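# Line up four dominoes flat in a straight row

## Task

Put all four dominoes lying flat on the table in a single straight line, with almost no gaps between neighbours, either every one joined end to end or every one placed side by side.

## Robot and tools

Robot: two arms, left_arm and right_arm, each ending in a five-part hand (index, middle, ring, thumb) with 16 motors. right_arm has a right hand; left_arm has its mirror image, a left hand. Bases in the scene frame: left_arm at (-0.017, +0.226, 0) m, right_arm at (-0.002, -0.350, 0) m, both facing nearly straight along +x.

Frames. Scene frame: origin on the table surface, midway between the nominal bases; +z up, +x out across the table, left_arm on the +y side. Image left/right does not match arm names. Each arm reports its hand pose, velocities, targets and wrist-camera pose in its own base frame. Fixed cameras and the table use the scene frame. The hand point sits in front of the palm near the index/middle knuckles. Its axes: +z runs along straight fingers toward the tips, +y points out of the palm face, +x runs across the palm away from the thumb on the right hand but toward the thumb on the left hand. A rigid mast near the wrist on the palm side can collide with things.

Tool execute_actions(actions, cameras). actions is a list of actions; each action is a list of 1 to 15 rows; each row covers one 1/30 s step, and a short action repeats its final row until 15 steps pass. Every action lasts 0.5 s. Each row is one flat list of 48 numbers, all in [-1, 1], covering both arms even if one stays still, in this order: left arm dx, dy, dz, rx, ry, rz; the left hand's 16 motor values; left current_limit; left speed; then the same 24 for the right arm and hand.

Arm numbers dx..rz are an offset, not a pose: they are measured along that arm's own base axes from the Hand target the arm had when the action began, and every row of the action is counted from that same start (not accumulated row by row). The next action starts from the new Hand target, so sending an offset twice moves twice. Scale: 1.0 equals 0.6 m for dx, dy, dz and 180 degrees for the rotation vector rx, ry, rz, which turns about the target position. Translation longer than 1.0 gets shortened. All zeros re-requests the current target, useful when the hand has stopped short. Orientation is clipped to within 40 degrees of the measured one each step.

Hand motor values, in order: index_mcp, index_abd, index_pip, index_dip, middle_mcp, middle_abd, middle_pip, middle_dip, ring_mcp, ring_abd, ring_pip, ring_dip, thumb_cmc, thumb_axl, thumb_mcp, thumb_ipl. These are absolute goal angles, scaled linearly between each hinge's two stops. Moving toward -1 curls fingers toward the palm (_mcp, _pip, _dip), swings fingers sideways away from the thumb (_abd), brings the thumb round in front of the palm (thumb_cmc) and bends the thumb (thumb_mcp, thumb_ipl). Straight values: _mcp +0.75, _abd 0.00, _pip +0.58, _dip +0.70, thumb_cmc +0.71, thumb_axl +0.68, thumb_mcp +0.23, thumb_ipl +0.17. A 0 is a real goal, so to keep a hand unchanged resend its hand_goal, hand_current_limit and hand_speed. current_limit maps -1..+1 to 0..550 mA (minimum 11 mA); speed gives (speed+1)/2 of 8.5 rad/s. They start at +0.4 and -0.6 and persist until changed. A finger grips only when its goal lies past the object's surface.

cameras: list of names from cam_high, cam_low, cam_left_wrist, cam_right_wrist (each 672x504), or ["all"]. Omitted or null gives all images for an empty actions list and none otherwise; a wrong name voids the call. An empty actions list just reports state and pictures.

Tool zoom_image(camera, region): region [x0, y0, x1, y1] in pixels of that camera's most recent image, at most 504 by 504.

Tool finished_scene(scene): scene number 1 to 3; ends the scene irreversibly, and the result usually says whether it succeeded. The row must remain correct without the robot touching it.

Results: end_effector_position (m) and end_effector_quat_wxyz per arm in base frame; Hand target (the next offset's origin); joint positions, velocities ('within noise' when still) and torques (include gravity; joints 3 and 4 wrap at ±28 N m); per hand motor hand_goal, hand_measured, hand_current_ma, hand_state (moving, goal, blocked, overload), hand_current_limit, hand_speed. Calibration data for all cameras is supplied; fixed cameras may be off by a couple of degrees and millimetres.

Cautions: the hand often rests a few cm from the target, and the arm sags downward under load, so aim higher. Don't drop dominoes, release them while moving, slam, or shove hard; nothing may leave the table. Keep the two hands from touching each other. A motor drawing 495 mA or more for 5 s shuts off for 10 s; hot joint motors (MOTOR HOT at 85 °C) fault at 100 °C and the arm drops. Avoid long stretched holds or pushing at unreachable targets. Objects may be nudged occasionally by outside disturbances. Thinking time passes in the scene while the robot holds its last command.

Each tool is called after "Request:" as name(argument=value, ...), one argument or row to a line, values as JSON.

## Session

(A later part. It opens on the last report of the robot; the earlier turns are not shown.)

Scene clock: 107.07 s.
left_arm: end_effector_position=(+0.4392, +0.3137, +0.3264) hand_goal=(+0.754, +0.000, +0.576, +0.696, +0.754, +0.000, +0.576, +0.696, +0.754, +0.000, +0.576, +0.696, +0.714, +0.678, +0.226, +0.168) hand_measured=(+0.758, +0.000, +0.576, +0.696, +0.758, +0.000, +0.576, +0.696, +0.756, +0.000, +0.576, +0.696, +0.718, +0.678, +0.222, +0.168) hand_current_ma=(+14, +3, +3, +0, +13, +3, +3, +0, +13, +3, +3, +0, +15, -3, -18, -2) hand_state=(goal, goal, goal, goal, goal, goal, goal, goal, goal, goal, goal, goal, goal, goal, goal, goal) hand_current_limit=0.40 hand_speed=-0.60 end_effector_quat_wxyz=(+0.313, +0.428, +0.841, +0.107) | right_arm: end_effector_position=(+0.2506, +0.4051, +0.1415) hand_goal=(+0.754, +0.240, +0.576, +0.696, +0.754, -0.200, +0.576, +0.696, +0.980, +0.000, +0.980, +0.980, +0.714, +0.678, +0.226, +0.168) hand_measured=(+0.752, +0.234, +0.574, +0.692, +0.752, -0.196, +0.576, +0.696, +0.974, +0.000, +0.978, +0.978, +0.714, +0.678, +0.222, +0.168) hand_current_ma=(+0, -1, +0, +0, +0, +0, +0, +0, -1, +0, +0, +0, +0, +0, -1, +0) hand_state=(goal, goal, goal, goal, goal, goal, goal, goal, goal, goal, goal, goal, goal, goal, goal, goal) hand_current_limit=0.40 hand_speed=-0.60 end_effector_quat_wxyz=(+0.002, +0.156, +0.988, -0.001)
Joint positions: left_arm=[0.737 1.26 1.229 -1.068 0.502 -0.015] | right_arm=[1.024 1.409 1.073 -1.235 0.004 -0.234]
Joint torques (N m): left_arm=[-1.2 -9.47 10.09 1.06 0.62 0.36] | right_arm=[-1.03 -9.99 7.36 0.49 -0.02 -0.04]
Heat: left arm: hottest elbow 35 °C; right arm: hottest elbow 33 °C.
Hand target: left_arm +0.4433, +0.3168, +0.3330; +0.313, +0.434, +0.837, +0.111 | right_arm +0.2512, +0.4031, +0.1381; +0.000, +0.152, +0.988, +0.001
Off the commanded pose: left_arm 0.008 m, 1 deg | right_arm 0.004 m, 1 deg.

Request:
execute_actions(
  actions=[
    [[0,0,0,0,0,0,0.754,0,0.576,0.696,0.754,0,0.576,0.696,0.754,0,0.576,0.696,0.714,0.678,0.226,0.168,0.4,-0.6,0.0,-0.009,-0.012,0,0,0.0,0.754,0.24,0.576,0.696,0.754,-0.2,0.576,0.696,0.98,0,0.98,0.98,0.714,0.678,0.226,0.168,0.4,-0.6]],
  ],
)

Scene clock: 108.23 s.
left_arm: end_effector_position=(+0.4392, +0.3137, +0.3264) hand_goal=(+0.754, +0.000, +0.576, +0.696, +0.754, +0.000, +0.576, +0.696, +0.754, +0.000, +0.576, +0.696, +0.714, +0.678, +0.226, +0.168) hand_measured=(+0.758, +0.000, +0.576, +0.696, +0.758, +0.000, +0.576, +0.696, +0.756, +0.000, +0.576, +0.696, +0.718, +0.678, +0.222, +0.168) hand_current_ma=(+14, +3, +3, +0, +13, +3, +3, +0, +13, +3, +3, +0, +15, -3, -18, -2) hand_state=(goal, goal, goal, goal, goal, goal, goal, goal, goal, goal, goal, goal, goal, goal, goal, goal) hand_current_limit=0.40 hand_speed=-0.60 end_effector_quat_wxyz=(+0.313, +0.428, +0.841, +0.107) | right_arm: end_effector_position=(+0.2496, +0.3996, +0.1322) hand_goal=(+0.754, +0.240, +0.576, +0.696, +0.754, -0.200, +0.576, +0.696, +0.980, +0.000, +0.980, +0.980, +0.714, +0.678, +0.226, +0.168) hand_measured=(+0.752, +0.236, +0.574, +0.694, +0.752, -0.196, +0.576, +0.696, +0.974, +0.000, +0.978, +0.978, +0.714, +0.678, +0.222, +0.168) hand_current_ma=(+0, -1, +0, +0, +0, +0, +0, +0, -1, +0, +0, +0, +0, +0, -1, +0) hand_state=(goal, goal, goal, goal, goal, goal, goal, goal, goal, goal, goal, goal, goal, goal, goal, goal) hand_current_limit=0.40 hand_speed=-0.60 end_effector_quat_wxyz=(+0.000, +0.155, +0.988, -0.004)
Joint positions: left_arm=[0.737 1.26 1.229 -1.068 0.502 -0.015] | right_arm=[1.018 1.408 1.047 -1.217 0.003 -0.24]
Joint torques (N m): left_arm=[-0.85 -9.23 10.15 0.94 0.63 0.35] | right_arm=[-0.97 -10.23 7.31 0.59 0.01 -0.03]
Heat: left arm: hottest elbow 35 °C; right arm: hottest elbow 33 °C.
Hand target: left_arm +0.4433, +0.3168, +0.3330; +0.313, +0.434, +0.837, +0.111 | right_arm +0.2512, +0.3976, +0.1308; +0.000, +0.152, +0.988, +0.000
Off the commanded pose: left_arm 0.008 m, 1 deg | right_arm 0.003 m, 1 deg.

Request:
execute_actions(
  actions=[
    [[0,0,0,0,0,0,0.754,0,0.576,0.696,0.754,0,0.576,0.696,0.754,0,0.576,0.696,0.714,0.678,0.226,0.168,0.4,-0.6,0.0,0.001,0.008,0,0,0.0,0.754,0.24,0.576,0.696,0.754,-0.2,0.576,0.696,0.98,0,0.98,0.98,0.714,0.678,0.226,0.168,0.4,-0.6]],
  ],
)

Scene clock: 109.37 s.
left_arm: end_effector_position=(+0.4392, +0.3137, +0.3264) hand_goal=(+0.754, +0.000, +0.576, +0.696, +0.754, +0.000, +0.576, +0.696, +0.754, +0.000, +0.576, +0.696, +0.714, +0.678, +0.226, +0.168) hand_measured=(+0.758, +0.000, +0.576, +0.696, +0.758, +0.000, +0.576, +0.696, +0.756, +0.000, +0.576, +0.696, +0.718, +0.678, +0.222, +0.168) hand_current_ma=(+14, +3, +3, +0, +13, +3, +3, +0, +13, +3, +3, +0, +15, -3, -18, -2) hand_state=(goal, goal, goal, goal, goal, goal, goal, goal, goal, goal, goal, goal, goal, goal, goal, goal) hand_current_limit=0.40 hand_speed=-0.60 end_effector_quat_wxyz=(+0.313, +0.428, +0.841, +0.107) | right_arm: end_effector_position=(+0.2496, +0.3996, +0.1322) hand_goal=(+0.754, +0.240, +0.576, +0.696, +0.754, -0.200, +0.576, +0.696, +0.980, +0.000, +0.980, +0.980, +0.714, +0.678, +0.226, +0.168) hand_measured=(+0.752, +0.236, +0.574, +0.694, +0.752, -0.196, +0.576, +0.696, +0.974, +0.000, +0.978, +0.978, +0.714, +0.678, +0.222, +0.168) hand_current_ma=(+0, -1, +0, +0, +0, +0, +0, +0, -1, +0, +0, +0, +0, +0, -1, +0) hand_state=(goal, goal, goal, goal, goal, goal, goal, goal, goal, goal, goal, goal, goal, goal, goal, goal) hand_current_limit=0.40 hand_speed=-0.60 end_effector_quat_wxyz=(+0.000, +0.155, +0.988, -0.004)
Joint positions: left_arm=[0.737 1.26 1.229 -1.068 0.502 -0.015] | right_arm=[1.018 1.408 1.047 -1.217 0.003 -0.24]
Joint torques (N m): left_arm=[-1.44 -8.82 9.89 1.26 0.62 0.31] | right_arm=[-0.85 -10.4 8.08 0.14 0.02 -0.04]
Heat: left arm: hottest elbow 35 °C; right arm: hottest elbow 33 °C.
Hand target: left_arm +0.4433, +0.3168, +0.3330; +0.313, +0.434, +0.837, +0.111 | right_arm +0.2512, +0.3982, +0.1356; +0.000, +0.152, +0.988, +0.000
Off the commanded pose: left_arm 0.008 m, 1 deg | right_arm 0.004 m, 1 deg.

Request:
execute_actions(
  actions=[
    [[0,0,0,0,0,0,0.754,0,0.576,0.696,0.754,0,0.576,0.696,0.754,0,0.576,0.696,0.714,0.678,0.226,0.168,0.4,-0.6,0,0.001,0.003,0,0,0,0.754,0.06,0.576,0.696,0.754,-0.06,0.576,0.696,0.98,0,0.98,0.98,0.714,0.678,0.226,0.168,0.4,-0.9]],
    [[0,0,0,0,0,0,0.754,0,0.576,0.696,0.754,0,0.576,0.696,0.754,0,0.576,0.696,0.714,0.678,0.226,0.168,0.4,-0.6,0,0,0,0,0,0,0.754,0.04,0.576,0.696,0.754,-0.04,0.576,0.696,0.98,0,0.98,0.98,0.714,0.678,0.226,0.168,0.4,-0.9]],
  ],
  cameras=["cam_right_wrist"],
)

Request:
zoom_image(
  camera="cam_right_wrist",
  region=[250, 90, 380, 210],
)

Scene clock: 111.20 s.
left_arm: end_effector_position=(+0.4392, +0.3137, +0.3264) hand_goal=(+0.754, +0.000, +0.576, +0.696, +0.754, +0.000, +0.576, +0.696, +0.754, +0.000, +0.576, +0.696, +0.714, +0.678, +0.226, +0.168) hand_measured=(+0.758, +0.000, +0.576, +0.696, +0.758, +0.000, +0.576, +0.696, +0.756, +0.000, +0.576, +0.696, +0.718, +0.678, +0.222, +0.168) hand_current_ma=(+14, +3, +3, +0, +13, +3, +3, +0, +13, +3, +3, +0, +15, -3, -18, -2) hand_state=(goal, goal, goal, goal, goal, goal, goal, goal, goal, goal, goal, goal, goal, goal, goal, goal) hand_current_limit=0.40 hand_speed=-0.60 end_effector_quat_wxyz=(+0.313, +0.428, +0.841, +0.107) | right_arm: end_effector_position=(+0.2510, +0.3987, +0.1332) hand_goal=(+0.754, +0.040, +0.576, +0.696, +0.754, -0.040, +0.576, +0.696, +0.980, +0.000, +0.980, +0.980, +0.714, +0.678, +0.226, +0.168) hand_measured=(+0.750, +0.160, +0.574, +0.694, +0.752, -0.086, +0.576, +0.696, +0.974, +0.000, +0.978, +0.978, +0.714, +0.678, +0.222, +0.168) hand_current_ma=(+0, +203, +0, +0, +0, -38, +0, +0, -1, +0, +0, +0, +0, +0, -1, +0) hand_state=(goal, blocked, goal, goal, goal, blocked, goal, goal, goal, goal, goal, goal, goal, goal, goal, goal) hand_current_limit=0.40 hand_speed=-0.90 end_effector_quat_wxyz=(+0.001, +0.157, +0.988, -0.003)
Joint positions: left_arm=[0.737 1.26 1.229 -1.068 0.502 -0.015] | right_arm=[1.015 1.406 1.047 -1.217 0.005 -0.24]
Joint torques (N m): left_arm=[-0.62 -9.05 10.09 0.98 0.66 0.33] | right_arm=[-0.62 -10.29 8.55 -0.05 -0.04 -0.04]
Heat: left arm: hottest elbow 35 °C; right arm: hottest elbow 33 °C.
Hand target: left_arm +0.4433, +0.3168, +0.3330; +0.313, +0.434, +0.837, +0.111 | right_arm +0.2512, +0.3988, +0.1374; +0.000, +0.152, +0.988, +0.000
Off the commanded pose: left_arm 0.008 m, 1 deg | right_arm 0.004 m, 1 deg.
camera_calibration:
cam_right_wrist: T_world_to_cam=[[0.934747, 0.354487, 0.0242451, -0.347128], [0.23293, -0.662882, 0.711569, 0.0700188], [0.268314, -0.65949, -0.702197, 0.418628], [0, 0, 0, 1]] pos_world=[0.195844, 0.445548, 0.252553]
Images, in order (width x height): cam_right_wrist 672x504.

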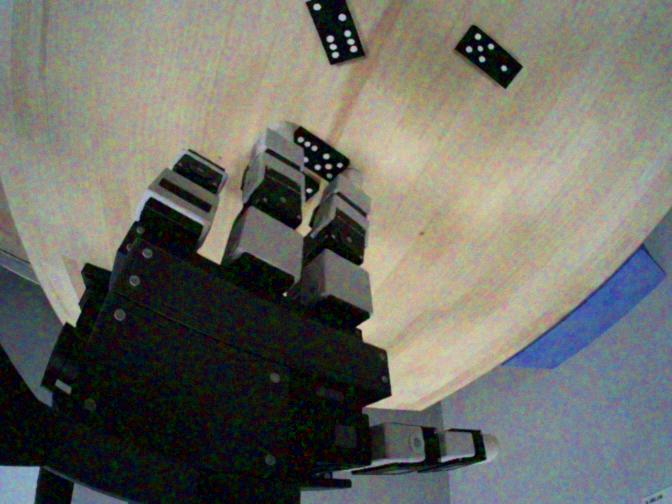

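Scaled by 3.877 from the camera's 672x504 image, which has a finer 960x720 frame.

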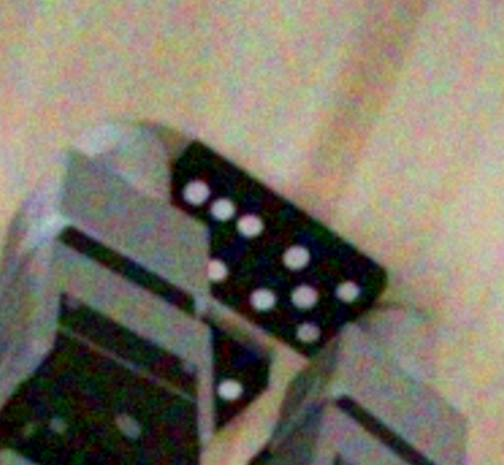

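Request:
execute_actions(
  actions=[
    [[0,0,0,0,0,0,0.754,0,0.576,0.696,0.754,0,0.576,0.696,0.754,0,0.576,0.696,0.714,0.678,0.226,0.168,0.4,-0.6,0,0,0,0,0,0,0.754,0.06,0.576,0.696,0.754,-0.04,0.576,0.696,0.98,0,0.98,0.98,0.714,0.678,0.226,0.168,0.4,-0.9]],
  ],
  cameras=["cam_right_wrist","cam_high"],
)

Request:
zoom_image(
  camera="cam_right_wrist",
  region=[270, 110, 370, 210],
)

Request:
zoom_image(
  camera="cam_high",
  region=[225, 200, 295, 255],
)

Scene clock: 114.10 s.
left_arm: end_effector_position=(+0.4392, +0.3137, +0.3264) hand_goal=(+0.754, +0.000, +0.576, +0.696, +0.754, +0.000, +0.576, +0.696, +0.754, +0.000, +0.576, +0.696, +0.714, +0.678, +0.226, +0.168) hand_measured=(+0.758, +0.000, +0.576, +0.696, +0.758, +0.000, +0.576, +0.696, +0.756, +0.000, +0.576, +0.696, +0.718, +0.678, +0.222, +0.168) hand_current_ma=(+14, +3, +3, +0, +13, +3, +3, +0, +13, +3, +3, +0, +15, -3, -18, -2) hand_state=(goal, goal, goal, goal, goal, goal, goal, goal, goal, goal, goal, goal, goal, goal, goal, goal) hand_current_limit=0.40 hand_speed=-0.60 end_effector_quat_wxyz=(+0.313, +0.428, +0.841, +0.107) | right_arm: end_effector_position=(+0.2510, +0.3987, +0.1332) hand_goal=(+0.754, +0.060, +0.576, +0.696, +0.754, -0.040, +0.576, +0.696, +0.980, +0.000, +0.980, +0.980, +0.714, +0.678, +0.226, +0.168) hand_measured=(+0.750, +0.160, +0.574, +0.694, +0.752, -0.086, +0.576, +0.696, +0.974, +0.000, +0.978, +0.978, +0.714, +0.678, +0.222, +0.168) hand_current_ma=(+0, +146, +0, +0, +0, -38, +0, +0, -1, +0, +0, +0, +0, +0, -1, +0) hand_state=(goal, blocked, goal, goal, goal, blocked, goal, goal, goal, goal, goal, goal, goal, goal, goal, goal) hand_current_limit=0.40 hand_speed=-0.90 end_effector_quat_wxyz=(+0.001, +0.157, +0.988, -0.003)
Joint positions: left_arm=[0.737 1.26 1.229 -1.068 0.502 -0.015] | right_arm=[1.015 1.406 1.047 -1.217 0.005 -0.24]
Joint torques (N m): left_arm=[-0.62 -10.11 10.11 1.2 0.65 0.38] | right_arm=[-0.85 -10.4 8.58 -0.06 -0.04 -0.03]
Heat: left arm: hottest elbow 35 °C; right arm: hottest elbow 33 °C.
Hand target: left_arm +0.4433, +0.3168, +0.3330; +0.313, +0.434, +0.837, +0.111 | right_arm +0.2512, +0.3988, +0.1374; +0.000, +0.152, +0.988, +0.000
Off the commanded pose: left_arm 0.008 m, 1 deg | right_arm 0.004 m, 1 deg.
camera_calibration:
cam_right_wrist: T_world_to_cam=[[0.934747, 0.354487, 0.0242451, -0.347128], [0.23293, -0.662882, 0.711569, 0.0700188], [0.268314, -0.65949, -0.702197, 0.418628], [0, 0, 0, 1]] pos_world=[0.195844, 0.445548, 0.252553]
Images, in order (width x height): cam_high 672x504, cam_right_wrist 672x504.

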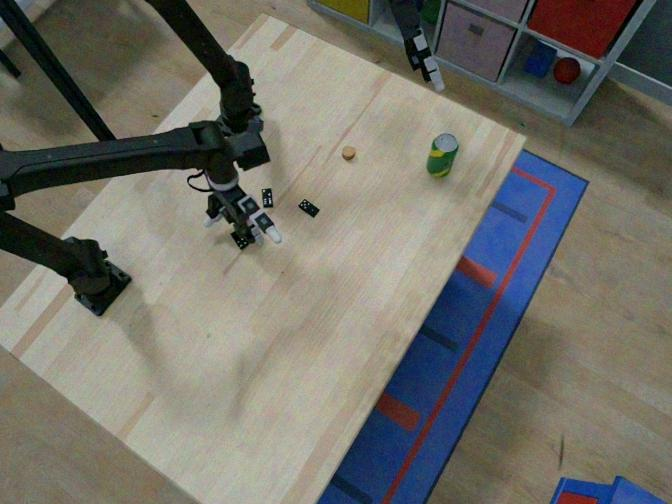

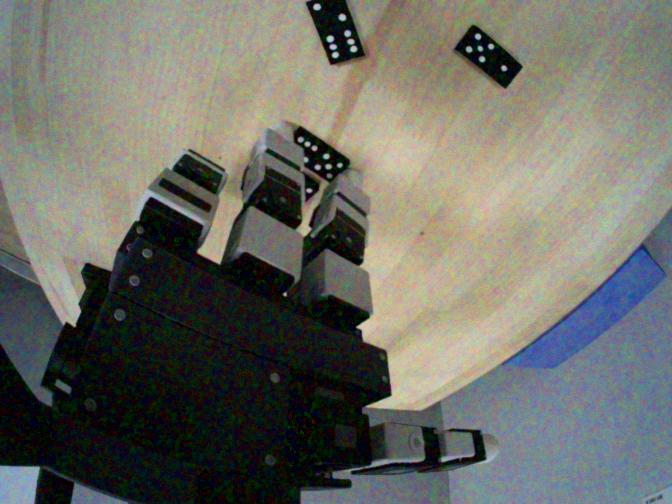

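Scaled by 5.040 from the camera's 672x504 image, which has a finer 960x720 frame.

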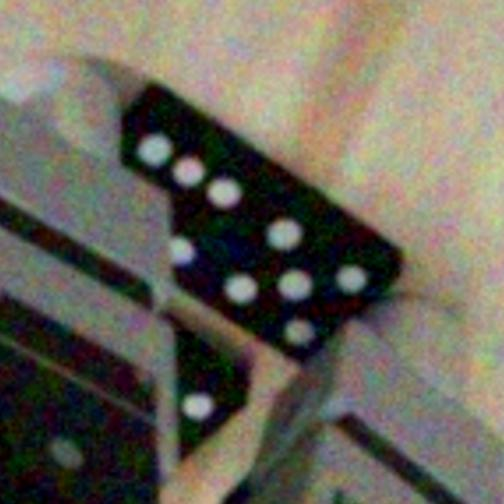

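Scaled by 7.200 from the camera's 672x504 image, which has a finer 960x720 frame.

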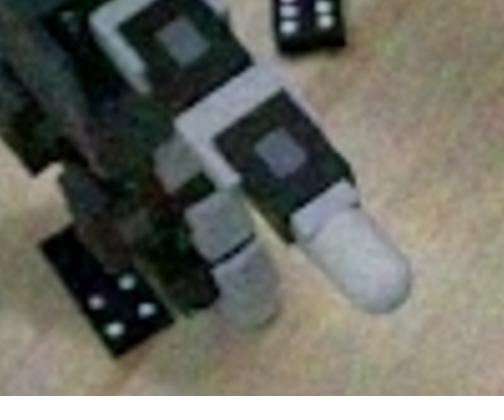

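Request:
execute_actions(
  actions=[
    [[0,0,0,0,0,0,0.754,0,0.576,0.696,0.754,0,0.576,0.696,0.754,0,0.576,0.696,0.714,0.678,0.226,0.168,0.4,-0.6,-0.0065,-0.024,-0.004,0,0,-0.019,0.754,0.06,0.576,0.696,0.754,-0.04,0.576,0.696,0.98,0,0.98,0.98,0.714,0.678,0.226,0.168,0.4,-0.9]],
  ],
  cameras=["cam_right_wrist","cam_high"],
)

Request:
zoom_image(
  camera="cam_right_wrist",
  region=[270, 110, 370, 210],
)

Request:
zoom_image(
  camera="cam_high",
  region=[225, 200, 295, 255],
)

Scene clock: 116.67 s.
left_arm: end_effector_position=(+0.4392, +0.3137, +0.3264) hand_goal=(+0.754, +0.000, +0.576, +0.696, +0.754, +0.000, +0.576, +0.696, +0.754, +0.000, +0.576, +0.696, +0.714, +0.678, +0.226, +0.168) hand_measured=(+0.758, +0.000, +0.576, +0.696, +0.758, +0.000, +0.576, +0.696, +0.756, +0.000, +0.576, +0.696, +0.718, +0.678, +0.222, +0.168) hand_current_ma=(+14, +3, +3, +0, +13, +3, +3, +0, +13, +3, +3, +0, +15, -3, -18, -2) hand_state=(goal, goal, goal, goal, goal, goal, goal, goal, goal, goal, goal, goal, goal, goal, goal, goal) hand_current_limit=0.40 hand_speed=-0.60 end_effector_quat_wxyz=(+0.313, +0.428, +0.841, +0.107) | right_arm: end_effector_position=(+0.2478, +0.3889, +0.1334) hand_goal=(+0.754, +0.060, +0.576, +0.696, +0.754, -0.040, +0.576, +0.696, +0.980, +0.000, +0.980, +0.980, +0.714, +0.678, +0.226, +0.168) hand_measured=(+0.744, +0.158, +0.572, +0.694, +0.752, -0.086, +0.576, +0.696, +0.974, +0.000, +0.978, +0.978, +0.714, +0.678, +0.222, +0.168) hand_current_ma=(-4, +143, -1, +0, +0, -38, +0, +0, -1, +0, +0, +0, +0, +0, -1, +0) hand_state=(goal, blocked, goal, goal, goal, blocked, goal, goal, goal, goal, goal, goal, goal, goal, goal, goal) hand_current_limit=0.40 hand_speed=-0.90 end_effector_quat_wxyz=(+0.001, +0.172, +0.985, -0.003)
Joint positions: left_arm=[0.737 1.26 1.229 -1.068 0.502 -0.015] | right_arm=[1.015 1.38 1.022 -1.217 0.004 -0.211]
Joint torques (N m): left_arm=[-1.73 -9.41 10.15 1.06 0.65 0.32] | right_arm=[-0.5 -10.46 7.35 0.12 -0.02 0.29]
Heat: left arm: hottest elbow 35 °C; right arm: hottest elbow 33 °C.
Hand target: left_arm +0.4433, +0.3168, +0.3330; +0.313, +0.434, +0.837, +0.111 | right_arm +0.2473, +0.3845, +0.1350; +0.000, +0.181, +0.983, +0.000
Off the commanded pose: left_arm 0.008 m, 1 deg | right_arm 0.005 m, 1 deg.
camera_calibration:
cam_right_wrist: T_world_to_cam=[[0.944916, 0.326415, 0.0242431, -0.332239], [0.213244, -0.670108, 0.710972, 0.0718386], [0.248318, -0.666639, -0.702802, 0.420852], [0, 0, 0, 1]] pos_world=[0.194114, 0.437144, 0.252755]
Images, in order (width x height): cam_high 672x504, cam_right_wrist 672x504.

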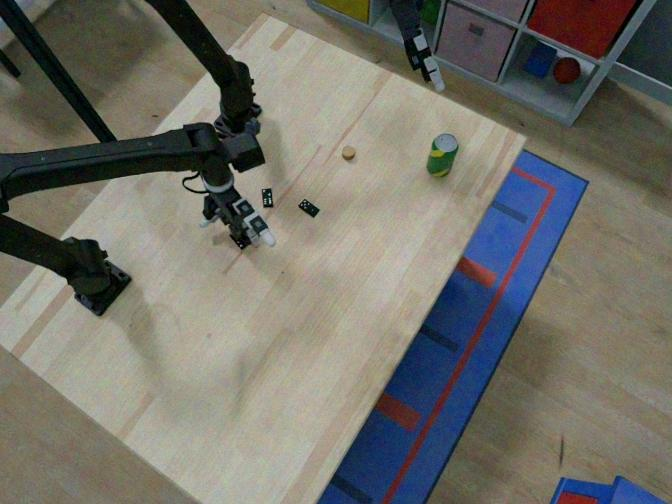

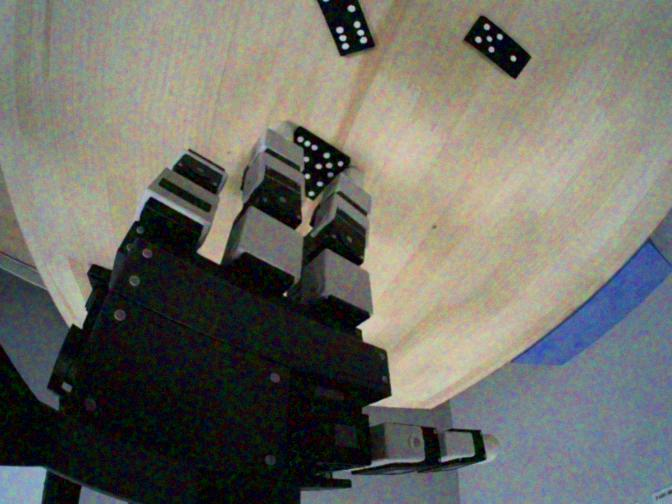

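Scaled by 5.040 from the camera's 672x504 image, which has a finer 960x720 frame.

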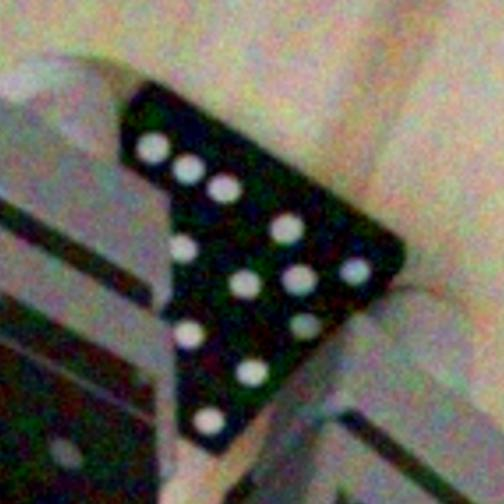

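Scaled by 7.200 from the camera's 672x504 image, which has a finer 960x720 frame.

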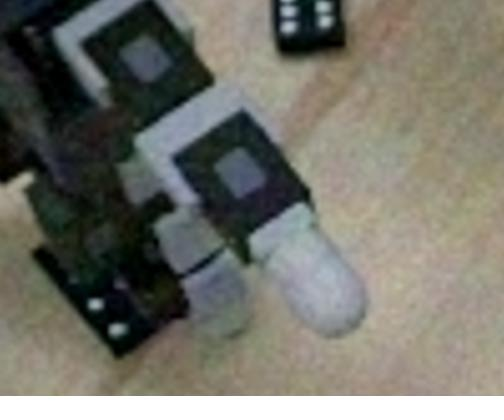

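Request:
execute_actions(
  actions=[
    [[0,0,0,0,0,0,0.754,0,0.576,0.696,0.754,0,0.576,0.696,0.754,0,0.576,0.696,0.714,0.678,0.226,0.168,0.4,-0.6,0,0,0,0,0,0,0.754,0.21,0.576,0.696,0.754,-0.2,0.576,0.696,0.98,0,0.98,0.98,0.714,0.678,0.226,0.168,0.4,-0.7]],
    [[0,0,0,0,0,0,0.754,0,0.576,0.696,0.754,0,0.576,0.696,0.754,0,0.576,0.696,0.714,0.678,0.226,0.168,0.4,-0.6,0,0.004,0.05,0,0,0.0,0.754,0.21,0.576,0.696,0.754,-0.2,0.576,0.696,0.98,0,0.98,0.98,0.714,0.678,0.226,0.168,0.4,-0.6]],
    [[0,0,0,0,0,0,0.754,0,0.576,0.696,0.754,0,0.576,0.696,0.754,0,0.576,0.696,0.714,0.678,0.226,0.168,0.4,-0.6,0,0.004,0.05,0,0,0.0,0.754,0.21,0.576,0.696,0.754,-0.2,0.576,0.696,0.98,0,0.98,0.98,0.714,0.678,0.226,0.168,0.4,-0.6]],
  ],
  cameras=["cam_right_wrist","cam_high"],
)

Request:
zoom_image(
  camera="cam_right_wrist",
  region=[230, 100, 370, 210],
)

Request:
zoom_image(
  camera="cam_high",
  region=[225, 200, 295, 255],
)

Scene clock: 119.43 s.
left_arm: end_effector_position=(+0.4392, +0.3137, +0.3264) hand_goal=(+0.754, +0.000, +0.576, +0.696, +0.754, +0.000, +0.576, +0.696, +0.754, +0.000, +0.576, +0.696, +0.714, +0.678, +0.226, +0.168) hand_measured=(+0.758, +0.000, +0.576, +0.696, +0.758, +0.000, +0.576, +0.696, +0.756, +0.000, +0.576, +0.696, +0.718, +0.678, +0.222, +0.168) hand_current_ma=(+14, +3, +3, +0, +13, +3, +3, +0, +13, +3, +3, +0, +15, -3, -18, -2) hand_state=(goal, goal, goal, goal, goal, goal, goal, goal, goal, goal, goal, goal, goal, goal, goal, goal) hand_current_limit=0.40 hand_speed=-0.60 end_effector_quat_wxyz=(+0.313, +0.428, +0.841, +0.107) | right_arm: end_effector_position=(+0.2387, +0.3731, +0.1648) hand_goal=(+0.754, +0.210, +0.576, +0.696, +0.754, -0.200, +0.576, +0.696, +0.980, +0.000, +0.980, +0.980, +0.714, +0.678, +0.226, +0.168) hand_measured=(+0.750, +0.206, +0.572, +0.694, +0.752, -0.194, +0.576, +0.696, +0.974, +0.000, +0.978, +0.978, +0.714, +0.678, +0.222, +0.168) hand_current_ma=(-1, -1, +0, +0, +0, +1, +0, +0, -1, +0, +0, +0, +0, +0, -1, +0) hand_state=(goal, goal, goal, goal, goal, goal, goal, goal, goal, goal, goal, goal, goal, goal, goal, goal) hand_current_limit=0.40 hand_speed=-0.60 end_effector_quat_wxyz=(-0.009, +0.176, +0.984, -0.027)
Joint positions: left_arm=[0.737 1.26 1.229 -1.068 0.502 -0.015] | right_arm=[1.015 1.337 1.078 -1.369 0.003 -0.202]
Joint torques (N m): left_arm=[-2.32 -8.94 10.04 1.05 0.59 0.32] | right_arm=[0.26 -9.47 13.41 -0.42 0.01 0.28]
Heat: left arm: hottest elbow 35 °C; right arm: hottest elbow 33 °C.
Hand target: left_arm +0.4433, +0.3168, +0.3330; +0.313, +0.434, +0.837, +0.111 | right_arm +0.2473, +0.3892, +0.1950; +0.000, +0.181, +0.983, +0.000
Off the commanded pose: left_arm 0.008 m, 1 deg | right_arm 0.035 m, 3 deg.
camera_calibration:
cam_right_wrist: T_world_to_cam=[[0.947838, 0.318303, -0.0169541, -0.310091], [0.228072, -0.64007, 0.733685, 0.022374], [0.222682, -0.699281, -0.679278, 0.449179], [0, 0, 0, 1]] pos_world=[0.188789, 0.427127, 0.283445]
Images, in order (width x height): cam_high 672x504, cam_right_wrist 672x504.

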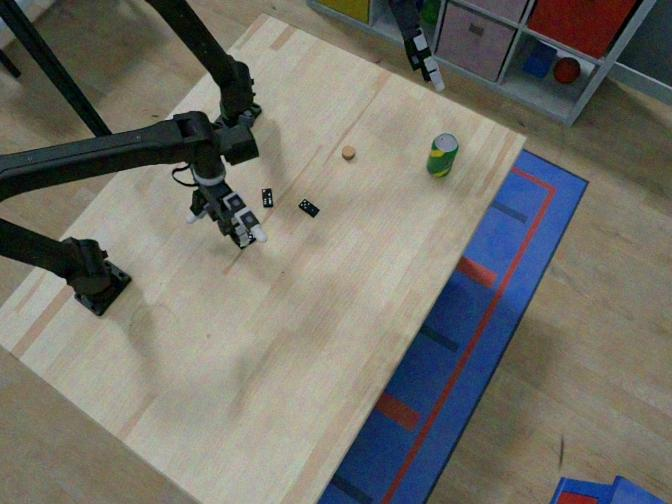

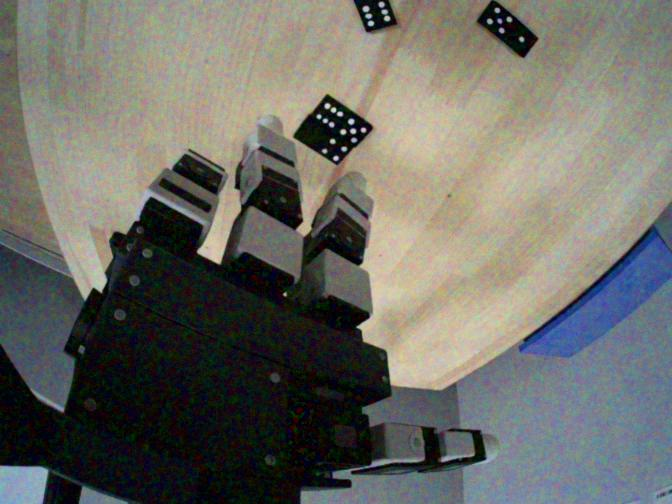

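Scaled by 3.600 from the camera's 672x504 image, which has a finer 960x720 frame.

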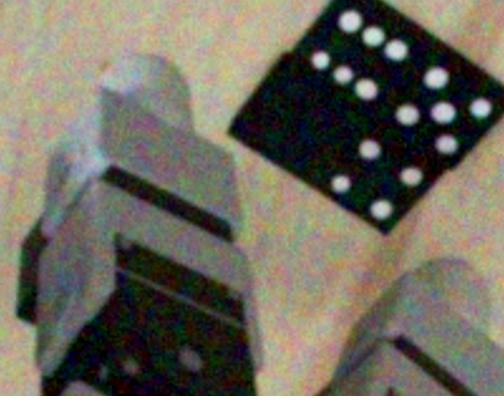

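Scaled by 7.200 from the camera's 672x504 image, which has a finer 960x720 frame.

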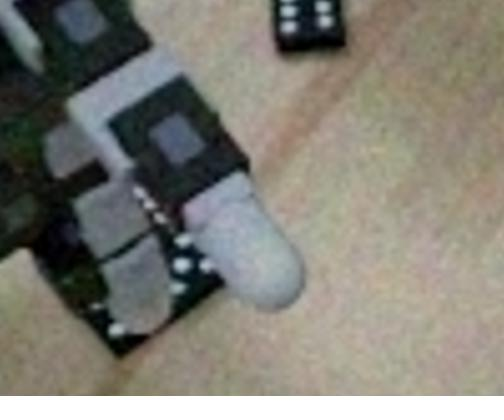

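Request:
execute_actions(
  actions=[
    [[0,0,0,0,0,0,0.754,0,0.576,0.696,0.754,0,0.576,0.696,0.754,0,0.576,0.696,0.714,0.678,0.226,0.168,0.4,-0.6,0,0,0.025,0,0,0,0.754,0.2,0.576,0.696,0.754,-0.2,0.576,0.696,0.98,0,0.98,0.98,0.714,0.678,0.226,0.168,0.4,-0.6]],
    [[0,0,0,0,0,0,0.754,0,0.576,0.696,0.754,0,0.576,0.696,0.754,0,0.576,0.696,0.714,0.678,0.226,0.168,0.4,-0.6,0.02,0.0714,0,0,0,-0.08,0.754,0.2,0.576,0.696,0.754,-0.2,0.576,0.696,0.98,0,0.98,0.98,0.714,0.678,0.226,0.168,0.4,-0.6]],
    [[0,0,0,0,0,0,0.754,0,0.576,0.696,0.754,0,0.576,0.696,0.754,0,0.576,0.696,0.714,0.678,0.226,0.168,0.4,-0.6,0.02,0.0714,0,0,0,-0.08,0.754,0.2,0.576,0.696,0.754,-0.2,0.576,0.696,0.98,0,0.98,0.98,0.714,0.678,0.226,0.168,0.4,-0.6]],
  ],
  cameras=["cam_right_wrist"],
)

Scene clock: 124.73 s.
left_arm: end_effector_position=(+0.4392, +0.3137, +0.3264) hand_goal=(+0.754, +0.000, +0.576, +0.696, +0.754, +0.000, +0.576, +0.696, +0.754, +0.000, +0.576, +0.696, +0.714, +0.678, +0.226, +0.168) hand_measured=(+0.758, +0.000, +0.576, +0.696, +0.758, +0.000, +0.576, +0.696, +0.756, +0.000, +0.576, +0.696, +0.718, +0.678, +0.222, +0.168) hand_current_ma=(+14, +3, +3, +0, +13, +3, +3, +0, +13, +3, +3, +0, +15, -3, -18, -2) hand_state=(goal, goal, goal, goal, goal, goal, goal, goal, goal, goal, goal, goal, goal, goal, goal, goal) hand_current_limit=0.40 hand_speed=-0.60 end_effector_quat_wxyz=(+0.313, +0.428, +0.841, +0.107) | right_arm: end_effector_position=(+0.2625, +0.4587, +0.1871) hand_goal=(+0.754, +0.200, +0.576, +0.696, +0.754, -0.200, +0.576, +0.696, +0.980, +0.000, +0.980, +0.980, +0.714, +0.678, +0.226, +0.168) hand_measured=(+0.750, +0.202, +0.574, +0.694, +0.752, -0.196, +0.576, +0.696, +0.974, +0.000, +0.978, +0.978, +0.714, +0.678, +0.222, +0.168) hand_current_ma=(+0, +0, +0, +0, +0, +1, +0, +0, -1, +0, +0, +0, +0, +0, -1, +0) hand_state=(goal, goal, goal, goal, goal, goal, goal, goal, goal, goal, goal, goal, goal, goal, goal, goal) hand_current_limit=0.40 hand_speed=-0.60 end_effector_quat_wxyz=(-0.002, +0.412, +0.911, -0.020)
Joint positions: left_arm=[0.737 1.26 1.229 -1.068 0.502 -0.015] | right_arm=[1.158 1.579 1.392 -1.424 -0.004 0.437]
Joint torques (N m): left_arm=[-0.44 -8.64 9.98 0.99 0.66 0.3] | right_arm=[-0.09 -12.45 13.93 -0.39 0.28 0.32]
Heat: left arm: hottest elbow 35 °C; right arm: hottest elbow 35 °C.
Hand target: left_arm +0.4433, +0.3168, +0.3330; +0.313, +0.434, +0.837, +0.111 | right_arm +0.2713, +0.4750, +0.2100; +0.001, +0.420, +0.907, +0.000
Off the commanded pose: left_arm 0.008 m, 1 deg | right_arm 0.029 m, 3 deg.
camera_calibration:
cam_right_wrist: T_world_to_cam=[[0.985116, -0.171505, 0.0114775, -0.149987], [-0.124826, -0.667891, 0.733717, 0.160827], [-0.118171, -0.724229, -0.679358, 0.619778], [0, 0, 0, 1]] pos_world=[0.24107, 0.530553, 0.304771]
Images, in order (width x height): cam_right_wrist 672x504.

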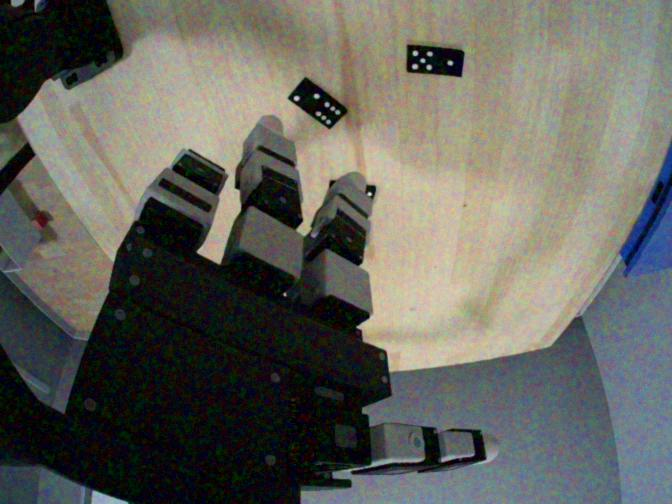

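Request:
execute_actions(
  actions=[
    [[0,0,0,0,0,0,0.754,0,0.576,0.696,0.754,0,0.576,0.696,0.754,0,0.576,0.696,0.714,0.678,0.226,0.168,0.4,-0.6,0.003,0.005,-0.0583,0,0,0,0.754,0.2,0.576,0.696,0.754,-0.2,0.576,0.696,0.98,0,0.98,0.98,0.714,0.678,0.226,0.168,0.4,-0.6]],
  ],
  cameras=["cam_right_wrist"],
)

Request:
zoom_image(
  camera="cam_right_wrist",
  region=[220, 60, 420, 210],
)

Scene clock: 128.13 s.
left_arm: end_effector_position=(+0.4392, +0.3137, +0.3264) hand_goal=(+0.754, +0.000, +0.576, +0.696, +0.754, +0.000, +0.576, +0.696, +0.754, +0.000, +0.576, +0.696, +0.714, +0.678, +0.226, +0.168) hand_measured=(+0.758, +0.000, +0.576, +0.696, +0.758, +0.000, +0.576, +0.696, +0.756, +0.000, +0.576, +0.696, +0.718, +0.678, +0.222, +0.168) hand_current_ma=(+14, +3, +3, +0, +13, +3, +3, +0, +13, +3, +3, +0, +15, -3, -18, -2) hand_state=(goal, goal, goal, goal, goal, goal, goal, goal, goal, goal, goal, goal, goal, goal, goal, goal) hand_current_limit=0.40 hand_speed=-0.60 end_effector_quat_wxyz=(+0.313, +0.428, +0.841, +0.107) | right_arm: end_effector_position=(+0.2696, +0.4739, +0.1736) hand_goal=(+0.754, +0.200, +0.576, +0.696, +0.754, -0.200, +0.576, +0.696, +0.980, +0.000, +0.980, +0.980, +0.714, +0.678, +0.226, +0.168) hand_measured=(+0.750, +0.202, +0.574, +0.694, +0.752, -0.196, +0.576, +0.696, +0.974, +0.000, +0.978, +0.978, +0.714, +0.678, +0.222, +0.168) hand_current_ma=(+0, +0, +0, +0, +0, +1, +0, +0, -1, +0, +0, +0, +0, +0, -1, +0) hand_state=(goal, goal, goal, goal, goal, goal, goal, goal, goal, goal, goal, goal, goal, goal, goal, goal) hand_current_limit=0.40 hand_speed=-0.60 end_effector_quat_wxyz=(-0.001, +0.413, +0.911, -0.007)
Joint positions: left_arm=[0.737 1.26 1.229 -1.068 0.502 -0.015] | right_arm=[1.158 1.613 1.392 -1.363 -0.003 0.439]
Joint torques (N m): left_arm=[-0.91 -8.94 9.94 0.81 0.62 0.36] | right_arm=[-0.15 -13.22 9.24 0.38 0.29 0.27]
Heat: left arm: hottest elbow 36 °C; right arm: hottest elbow 35 °C.
Hand target: left_arm +0.4433, +0.3168, +0.3330; +0.313, +0.434, +0.837, +0.111 | right_arm +0.2731, +0.4781, +0.1752; +0.000, +0.420, +0.907, +0.001
Off the commanded pose: left_arm 0.008 m, 1 deg | right_arm 0.006 m, 1 deg.
camera_calibration:
cam_right_wrist: T_world_to_cam=[[0.984616, -0.173637, 0.019526, -0.154401], [-0.135063, -0.685415, 0.715517, 0.195983], [-0.110857, -0.707146, -0.698323, 0.615691], [0, 0, 0, 1]] pos_world=[0.24675, 0.542904, 0.292736]
Images, in order (width x height): cam_right_wrist 672x504.

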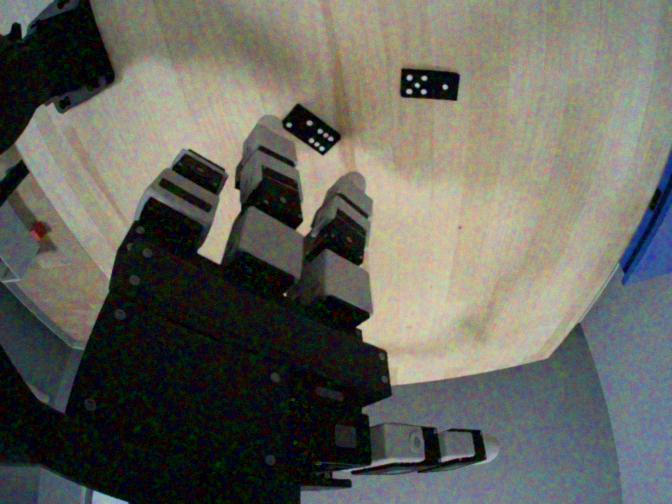

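Scaled by 2.520 from the camera's 672x504 image, which has a finer 960x720 frame.

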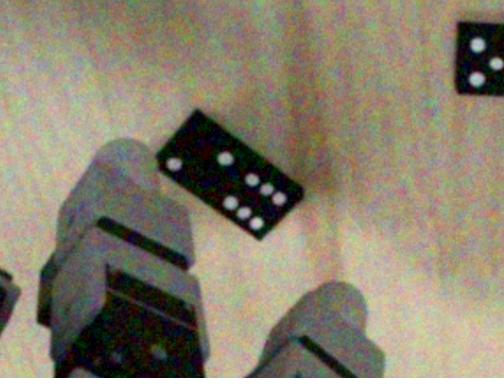

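Request:
execute_actions(
  actions=[
    [[0,0,0,0,0,0,0.754,0,0.576,0.696,0.754,0,0.576,0.696,0.754,0,0.576,0.696,0.714,0.678,0.226,0.168,0.4,-0.6,0.0015,0.003,-0.047,0,0,0,0.754,0.2,0.576,0.696,0.754,-0.2,0.576,0.696,0.98,0,0.98,0.98,0.714,0.678,0.226,0.168,0.4,-0.6]],
  ],
  cameras=["cam_right_wrist"],
)

Request:
zoom_image(
  camera="cam_right_wrist",
  region=[220, 80, 420, 230],
)

Scene clock: 129.37 s.
left_arm: end_effector_position=(+0.4392, +0.3137, +0.3264) hand_goal=(+0.754, +0.000, +0.576, +0.696, +0.754, +0.000, +0.576, +0.696, +0.754, +0.000, +0.576, +0.696, +0.714, +0.678, +0.226, +0.168) hand_measured=(+0.758, +0.000, +0.576, +0.696, +0.758, +0.000, +0.576, +0.696, +0.756, +0.000, +0.576, +0.696, +0.718, +0.678, +0.222, +0.168) hand_current_ma=(+14, +3, +3, +0, +13, +3, +3, +0, +13, +3, +3, +0, +15, -3, -18, -2) hand_state=(goal, goal, goal, goal, goal, goal, goal, goal, goal, goal, goal, goal, goal, goal, goal, goal) hand_current_limit=0.40 hand_speed=-0.60 end_effector_quat_wxyz=(+0.313, +0.428, +0.841, +0.107) | right_arm: end_effector_position=(+0.2722, +0.4798, +0.1507) hand_goal=(+0.754, +0.200, +0.576, +0.696, +0.754, -0.200, +0.576, +0.696, +0.980, +0.000, +0.980, +0.980, +0.714, +0.678, +0.226, +0.168) hand_measured=(+0.750, +0.202, +0.574, +0.694, +0.752, -0.196, +0.576, +0.696, +0.974, +0.000, +0.978, +0.978, +0.714, +0.678, +0.222, +0.168) hand_current_ma=(+0, +0, +0, +0, +0, +1, +0, +0, -1, +0, +0, +0, +0, +0, -1, +0) hand_state=(goal, goal, goal, goal, goal, goal, goal, goal, goal, goal, goal, goal, goal, goal, goal, goal) hand_current_limit=0.40 hand_speed=-0.60 end_effector_quat_wxyz=(-0.001, +0.413, +0.911, -0.001)
Joint positions: left_arm=[0.737 1.26 1.229 -1.068 0.502 -0.015] | right_arm=[1.158 1.637 1.357 -1.293 -0.003 0.439]
Joint torques (N m): left_arm=[-1.49 -8.7 9.91 0.91 0.66 0.34] | right_arm=[-0.15 -13.27 8.1 0.47 0.28 0.28]
Heat: left arm: hottest elbow 36 °C; right arm: hottest elbow 35 °C.
Hand target: left_arm +0.4433, +0.3168, +0.3330; +0.313, +0.434, +0.837, +0.111 | right_arm +0.2740, +0.4798, +0.1468; +0.000, +0.420, +0.907, +0.000
Off the commanded pose: left_arm 0.008 m, 1 deg | right_arm 0.004 m, 1 deg.
camera_calibration:
cam_right_wrist: T_world_to_cam=[[0.984519, -0.173852, 0.0223227, -0.155845], [-0.138433, -0.69311, 0.707414, 0.222583], [-0.107513, -0.699553, -0.706446, 0.600815], [0, 0, 0, 1]] pos_world=[0.24884, 0.547483, 0.270464]
Images, in order (width x height): cam_right_wrist 672x504.

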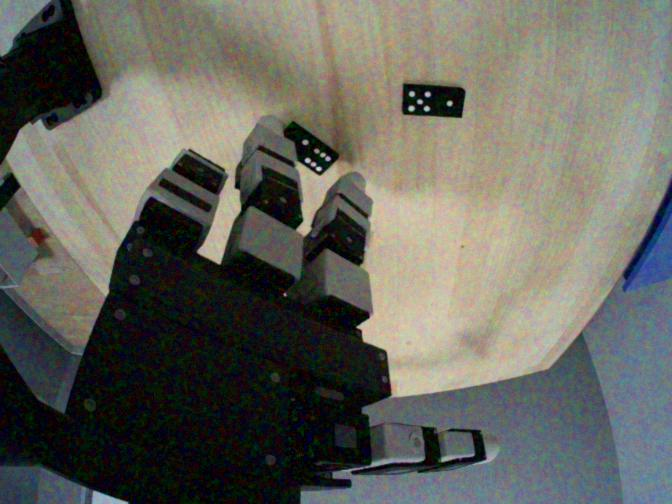

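Scaled by 2.520 from the camera's 672x504 image, which has a finer 960x720 frame.

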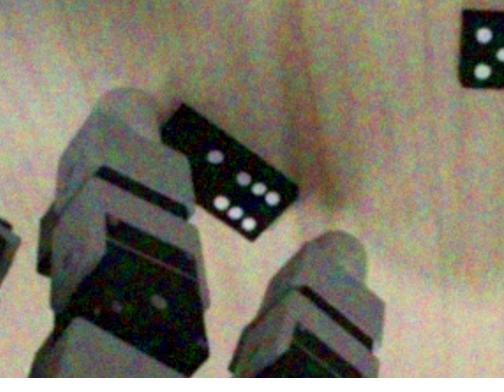

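Request:
execute_actions(
  actions=[
    [[0,0,0,0,0,0,0.754,0,0.576,0.696,0.754,0,0.576,0.696,0.754,0,0.576,0.696,0.714,0.678,0.226,0.168,0.4,-0.6,0.0,-0.003,-0.025,0,0,0,0.754,0.2,0.576,0.696,0.754,-0.2,0.576,0.696,0.98,0,0.98,0.98,0.714,0.678,0.226,0.168,0.4,-0.6]],
  ],
  cameras=["cam_right_wrist"],
)

Request:
zoom_image(
  camera="cam_right_wrist",
  region=[220, 80, 420, 230],
)

Scene clock: 130.80 s.
left_arm: end_effector_position=(+0.4392, +0.3137, +0.3264) hand_goal=(+0.754, +0.000, +0.576, +0.696, +0.754, +0.000, +0.576, +0.696, +0.754, +0.000, +0.576, +0.696, +0.714, +0.678, +0.226, +0.168) hand_measured=(+0.758, +0.000, +0.576, +0.696, +0.758, +0.000, +0.576, +0.696, +0.756, +0.000, +0.576, +0.696, +0.718, +0.678, +0.222, +0.168) hand_current_ma=(+14, +3, +3, +0, +13, +3, +3, +0, +13, +3, +3, +0, +15, -3, -18, -2) hand_state=(goal, goal, goal, goal, goal, goal, goal, goal, goal, goal, goal, goal, goal, goal, goal, goal) hand_current_limit=0.40 hand_speed=-0.60 end_effector_quat_wxyz=(+0.313, +0.428, +0.841, +0.107) | right_arm: end_effector_position=(+0.2718, +0.4789, +0.1384) hand_goal=(+0.754, +0.200, +0.576, +0.696, +0.754, -0.200, +0.576, +0.696, +0.980, +0.000, +0.980, +0.980, +0.714, +0.678, +0.226, +0.168) hand_measured=(+0.750, +0.202, +0.574, +0.694, +0.752, -0.196, +0.576, +0.696, +0.974, +0.000, +0.978, +0.978, +0.714, +0.678, +0.222, +0.168) hand_current_ma=(+0, +0, +0, +0, +0, +1, +0, +0, -1, +0, +0, +0, +0, +0, -1, +0) hand_state=(goal, goal, goal, goal, goal, goal, goal, goal, goal, goal, goal, goal, goal, goal, goal, goal) hand_current_limit=0.40 hand_speed=-0.60 end_effector_quat_wxyz=(-0.001, +0.413, +0.911, +0.002)
Joint positions: left_arm=[0.737 1.26 1.229 -1.068 0.502 -0.015] | right_arm=[1.158 1.641 1.327 -1.254 -0.003 0.439]
Joint torques (N m): left_arm=[-1.32 -8.94 10.07 0.98 0.67 0.27] | right_arm=[-0.44 -13.16 7.88 0.42 0.29 0.26]
Heat: left arm: hottest elbow 36 °C; right arm: hottest elbow 35 °C.
Hand target: left_arm +0.4433, +0.3168, +0.3330; +0.313, +0.434, +0.837, +0.111 | right_arm +0.2739, +0.4780, +0.1317; +0.000, +0.420, +0.907, +0.000
Off the commanded pose: left_arm 0.008 m, 1 deg | right_arm 0.007 m, 1 deg.
camera_calibration:
cam_right_wrist: T_world_to_cam=[[0.984464, -0.174, 0.0235643, -0.155372], [-0.139951, -0.696507, 0.70377, 0.233093], [-0.106043, -0.696133, -0.710037, 0.589911], [0, 0, 0, 1]] pos_world=[0.248136, 0.545973, 0.258476]
Images, in order (width x height): cam_right_wrist 672x504.

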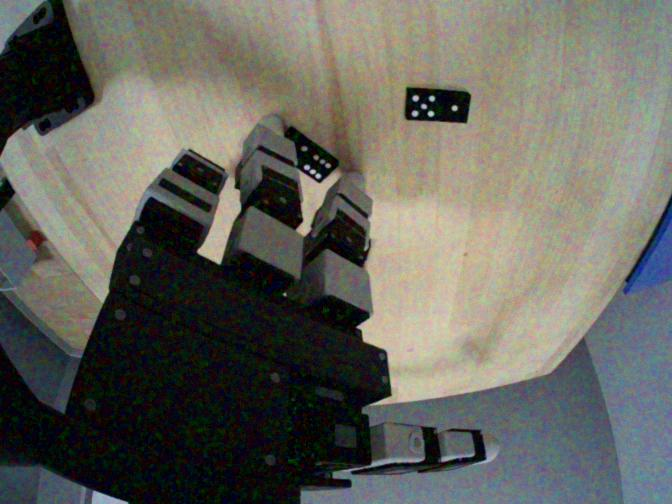

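Scaled by 2.520 from the camera's 672x504 image, which has a finer 960x720 frame.

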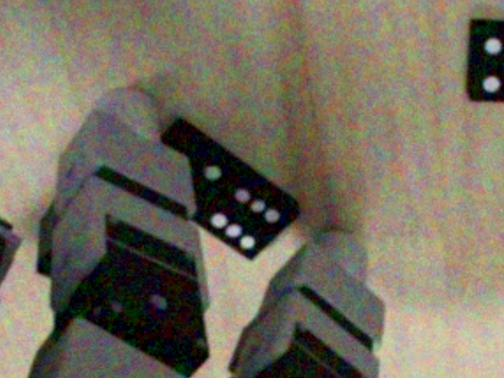

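Request:
execute_actions(
  actions=[
    [[0,0,0,0,0,0,0.754,0,0.576,0.696,0.754,0,0.576,0.696,0.754,0,0.576,0.696,0.714,0.678,0.226,0.168,0.4,-0.6,0.0,-0.003,-0.008,0,0,0,0.754,0.2,0.576,0.696,0.754,-0.2,0.576,0.696,0.98,0,0.98,0.98,0.714,0.678,0.226,0.168,0.4,-0.6]],
    [[0,0,0,0,0,0,0.754,0,0.576,0.696,0.754,0,0.576,0.696,0.754,0,0.576,0.696,0.714,0.678,0.226,0.168,0.4,-0.6,0.0,0,0,0,0,0,0.754,0.05,0.576,0.696,0.754,-0.05,0.576,0.696,0.98,0,0.98,0.98,0.714,0.678,0.226,0.168,0.4,-0.9]],
    [[0,0,0,0,0,0,0.754,0,0.576,0.696,0.754,0,0.576,0.696,0.754,0,0.576,0.696,0.714,0.678,0.226,0.168,0.4,-0.6,0.0,0,0,0,0,0,0.754,0.04,0.576,0.696,0.754,-0.04,0.576,0.696,0.98,0,0.98,0.98,0.714,0.678,0.226,0.168,0.4,-0.9]],
  ],
  cameras=["cam_right_wrist"],
)

Request:
zoom_image(
  camera="cam_right_wrist",
  region=[220, 80, 420, 230],
)

Scene clock: 133.33 s.
left_arm: end_effector_position=(+0.4392, +0.3137, +0.3264) hand_goal=(+0.754, +0.000, +0.576, +0.696, +0.754, +0.000, +0.576, +0.696, +0.754, +0.000, +0.576, +0.696, +0.714, +0.678, +0.226, +0.168) hand_measured=(+0.758, +0.000, +0.576, +0.696, +0.758, +0.000, +0.576, +0.696, +0.756, +0.000, +0.576, +0.696, +0.718, +0.678, +0.222, +0.168) hand_current_ma=(+14, +3, +3, +0, +13, +3, +3, +0, +13, +3, +3, +0, +15, -3, -18, -2) hand_state=(goal, goal, goal, goal, goal, goal, goal, goal, goal, goal, goal, goal, goal, goal, goal, goal) hand_current_limit=0.40 hand_speed=-0.60 end_effector_quat_wxyz=(+0.313, +0.428, +0.841, +0.107) | right_arm: end_effector_position=(+0.2717, +0.4778, +0.1352) hand_goal=(+0.754, +0.040, +0.576, +0.696, +0.754, -0.040, +0.576, +0.696, +0.980, +0.000, +0.980, +0.980, +0.714, +0.678, +0.226, +0.168) hand_measured=(+0.752, +0.124, +0.574, +0.694, +0.752, -0.128, +0.576, +0.696, +0.974, +0.000, +0.978, +0.978, +0.714, +0.678, +0.222, +0.168) hand_current_ma=(+0, +111, +0, +0, +0, -117, +0, +0, -1, +0, +0, +0, +0, +0, -1, +0) hand_state=(goal, blocked, goal, goal, goal, blocked, goal, goal, goal, goal, goal, goal, goal, goal, goal, goal) hand_current_limit=0.40 hand_speed=-0.90 end_effector_quat_wxyz=(+0.000, +0.413, +0.911, +0.003)
Joint positions: left_arm=[0.737 1.26 1.229 -1.068 0.502 -0.015] | right_arm=[1.158 1.64 1.317 -1.242 0 0.439]
Joint torques (N m): left_arm=[-1.85 -9.29 10.07 0.96 0.66 0.33] | right_arm=[-0.44 -12.81 7.71 0.47 0.19 0.22]
Heat: left arm: hottest elbow 36 °C; right arm: hottest elbow 35 °C.
Hand target: left_arm +0.4433, +0.3168, +0.3330; +0.313, +0.434, +0.837, +0.111 | right_arm +0.2740, +0.4762, +0.1272; +0.001, +0.420, +0.907, +0.000
Off the commanded pose: left_arm 0.008 m, 1 deg | right_arm 0.008 m, 1 deg.
camera_calibration:
cam_right_wrist: T_world_to_cam=[[0.984391, -0.174026, 0.0262576, -0.15576], [-0.141992, -0.697163, 0.702711, 0.235651], [-0.103984, -0.69547, -0.710991, 0.586064], [0, 0, 0, 1]] pos_world=[0.247731, 0.544771, 0.255181]
Images, in order (width x height): cam_right_wrist 672x504.

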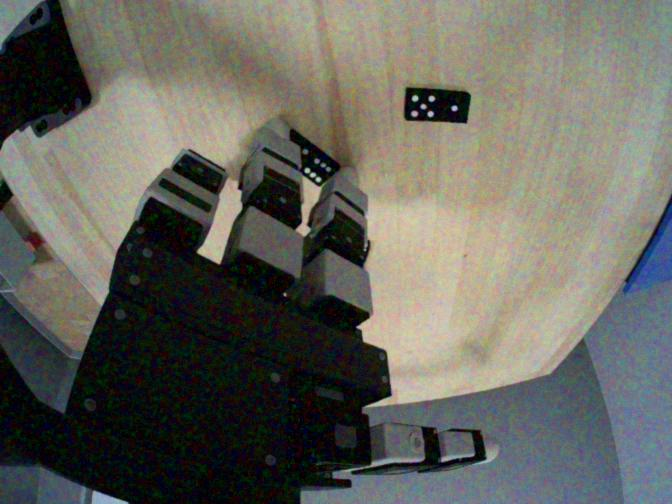

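Scaled by 2.520 from the camera's 672x504 image, which has a finer 960x720 frame.

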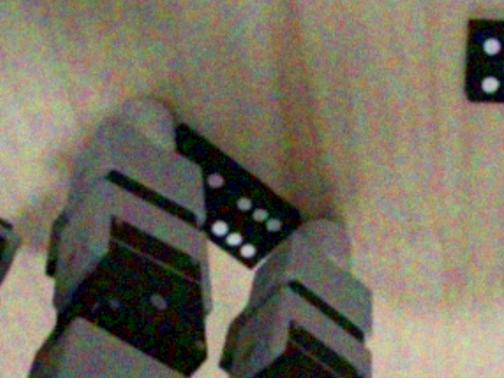

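Request:
execute_actions(
  actions=[
    [[0,0,0,0,0,0,0.754,0,0.576,0.696,0.754,0,0.576,0.696,0.754,0,0.576,0.696,0.714,0.678,0.226,0.168,0.4,-0.6,0.001,-0.035,0.004,0,0,0.081,0.754,0.04,0.576,0.696,0.754,-0.04,0.576,0.696,0.98,0,0.98,0.98,0.714,0.678,0.226,0.168,0.4,-0.9]],
    [[0,0,0,0,0,0,0.754,0,0.576,0.696,0.754,0,0.576,0.696,0.754,0,0.576,0.696,0.714,0.678,0.226,0.168,0.4,-0.6,-0.0047,-0.0423,0.004,0,0,0.081,0.754,0.04,0.576,0.696,0.754,-0.04,0.576,0.696,0.98,0,0.98,0.98,0.714,0.678,0.226,0.168,0.4,-0.9]],
  ],
  cameras=["cam_right_wrist"],
)

Request:
zoom_image(
  camera="cam_right_wrist",
  region=[220, 80, 420, 230],
)

Scene clock: 136.23 s.
left_arm: end_effector_position=(+0.4392, +0.3137, +0.3264) hand_goal=(+0.754, +0.000, +0.576, +0.696, +0.754, +0.000, +0.576, +0.696, +0.754, +0.000, +0.576, +0.696, +0.714, +0.678, +0.226, +0.168) hand_measured=(+0.758, +0.000, +0.576, +0.696, +0.758, +0.000, +0.576, +0.696, +0.756, +0.000, +0.576, +0.696, +0.718, +0.678, +0.222, +0.168) hand_current_ma=(+14, +3, +3, +0, +13, +3, +3, +0, +13, +3, +3, +0, +15, -3, -18, -2) hand_state=(goal, goal, goal, goal, goal, goal, goal, goal, goal, goal, goal, goal, goal, goal, goal, goal) hand_current_limit=0.40 hand_speed=-0.60 end_effector_quat_wxyz=(+0.313, +0.428, +0.841, +0.107) | right_arm: end_effector_position=(+0.2718, +0.4323, +0.1347) hand_goal=(+0.754, +0.040, +0.576, +0.696, +0.754, -0.040, +0.576, +0.696, +0.980, +0.000, +0.980, +0.980, +0.714, +0.678, +0.226, +0.168) hand_measured=(+0.754, +0.114, +0.576, +0.694, +0.756, -0.126, +0.576, +0.696, +0.974, +0.000, +0.978, +0.978, +0.714, +0.678, +0.222, +0.168) hand_current_ma=(+0, +89, +0, +0, +0, -114, +0, +0, -1, +0, +0, +0, +0, +0, -1, +0) hand_state=(goal, blocked, goal, goal, goal, blocked, goal, goal, goal, goal, goal, goal, goal, goal, goal, goal) hand_current_limit=0.40 hand_speed=-0.90 end_effector_quat_wxyz=(+0.000, +0.185, +0.983, -0.002)
Joint positions: left_arm=[0.737 1.26 1.229 -1.068 0.502 -0.015] | right_arm=[1.027 1.505 1.157 -1.226 0.002 -0.172]
Joint torques (N m): left_arm=[-0.97 -10.58 10.15 0.9 0.63 0.35] | right_arm=[-0.91 -12.04 6.99 0.51 0.07 -0.07]
Heat: left arm: hottest elbow 36 °C; right arm: hottest elbow 34 °C.
Hand target: left_arm +0.4433, +0.3168, +0.3330; +0.313, +0.434, +0.837, +0.111 | right_arm +0.2718, +0.4297, +0.1318; +0.000, +0.178, +0.984, +0.000
Off the commanded pose: left_arm 0.008 m, 1 deg | right_arm 0.004 m, 1 deg.
camera_calibration:
cam_right_wrist: T_world_to_cam=[[0.953409, 0.300718, 0.0240799, -0.3603], [0.195498, -0.676658, 0.709869, 0.10278], [0.229765, -0.672088, -0.703922, 0.452383], [0, 0, 0, 1]] pos_world=[0.219479, 0.481937, 0.254158]
Images, in order (width x height): cam_right_wrist 672x504.

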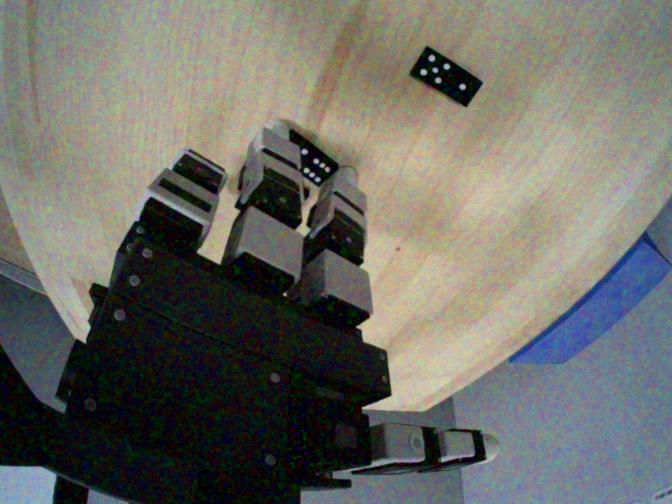

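Scaled by 2.520 from the camera's 672x504 image, which has a finer 960x720 frame.

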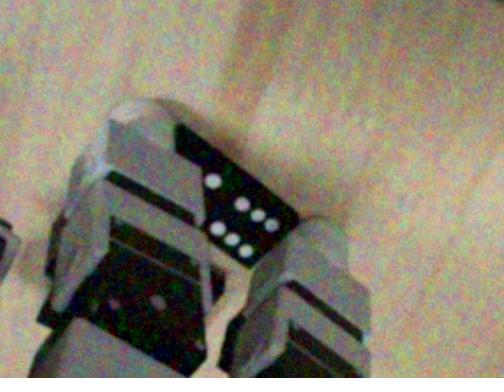

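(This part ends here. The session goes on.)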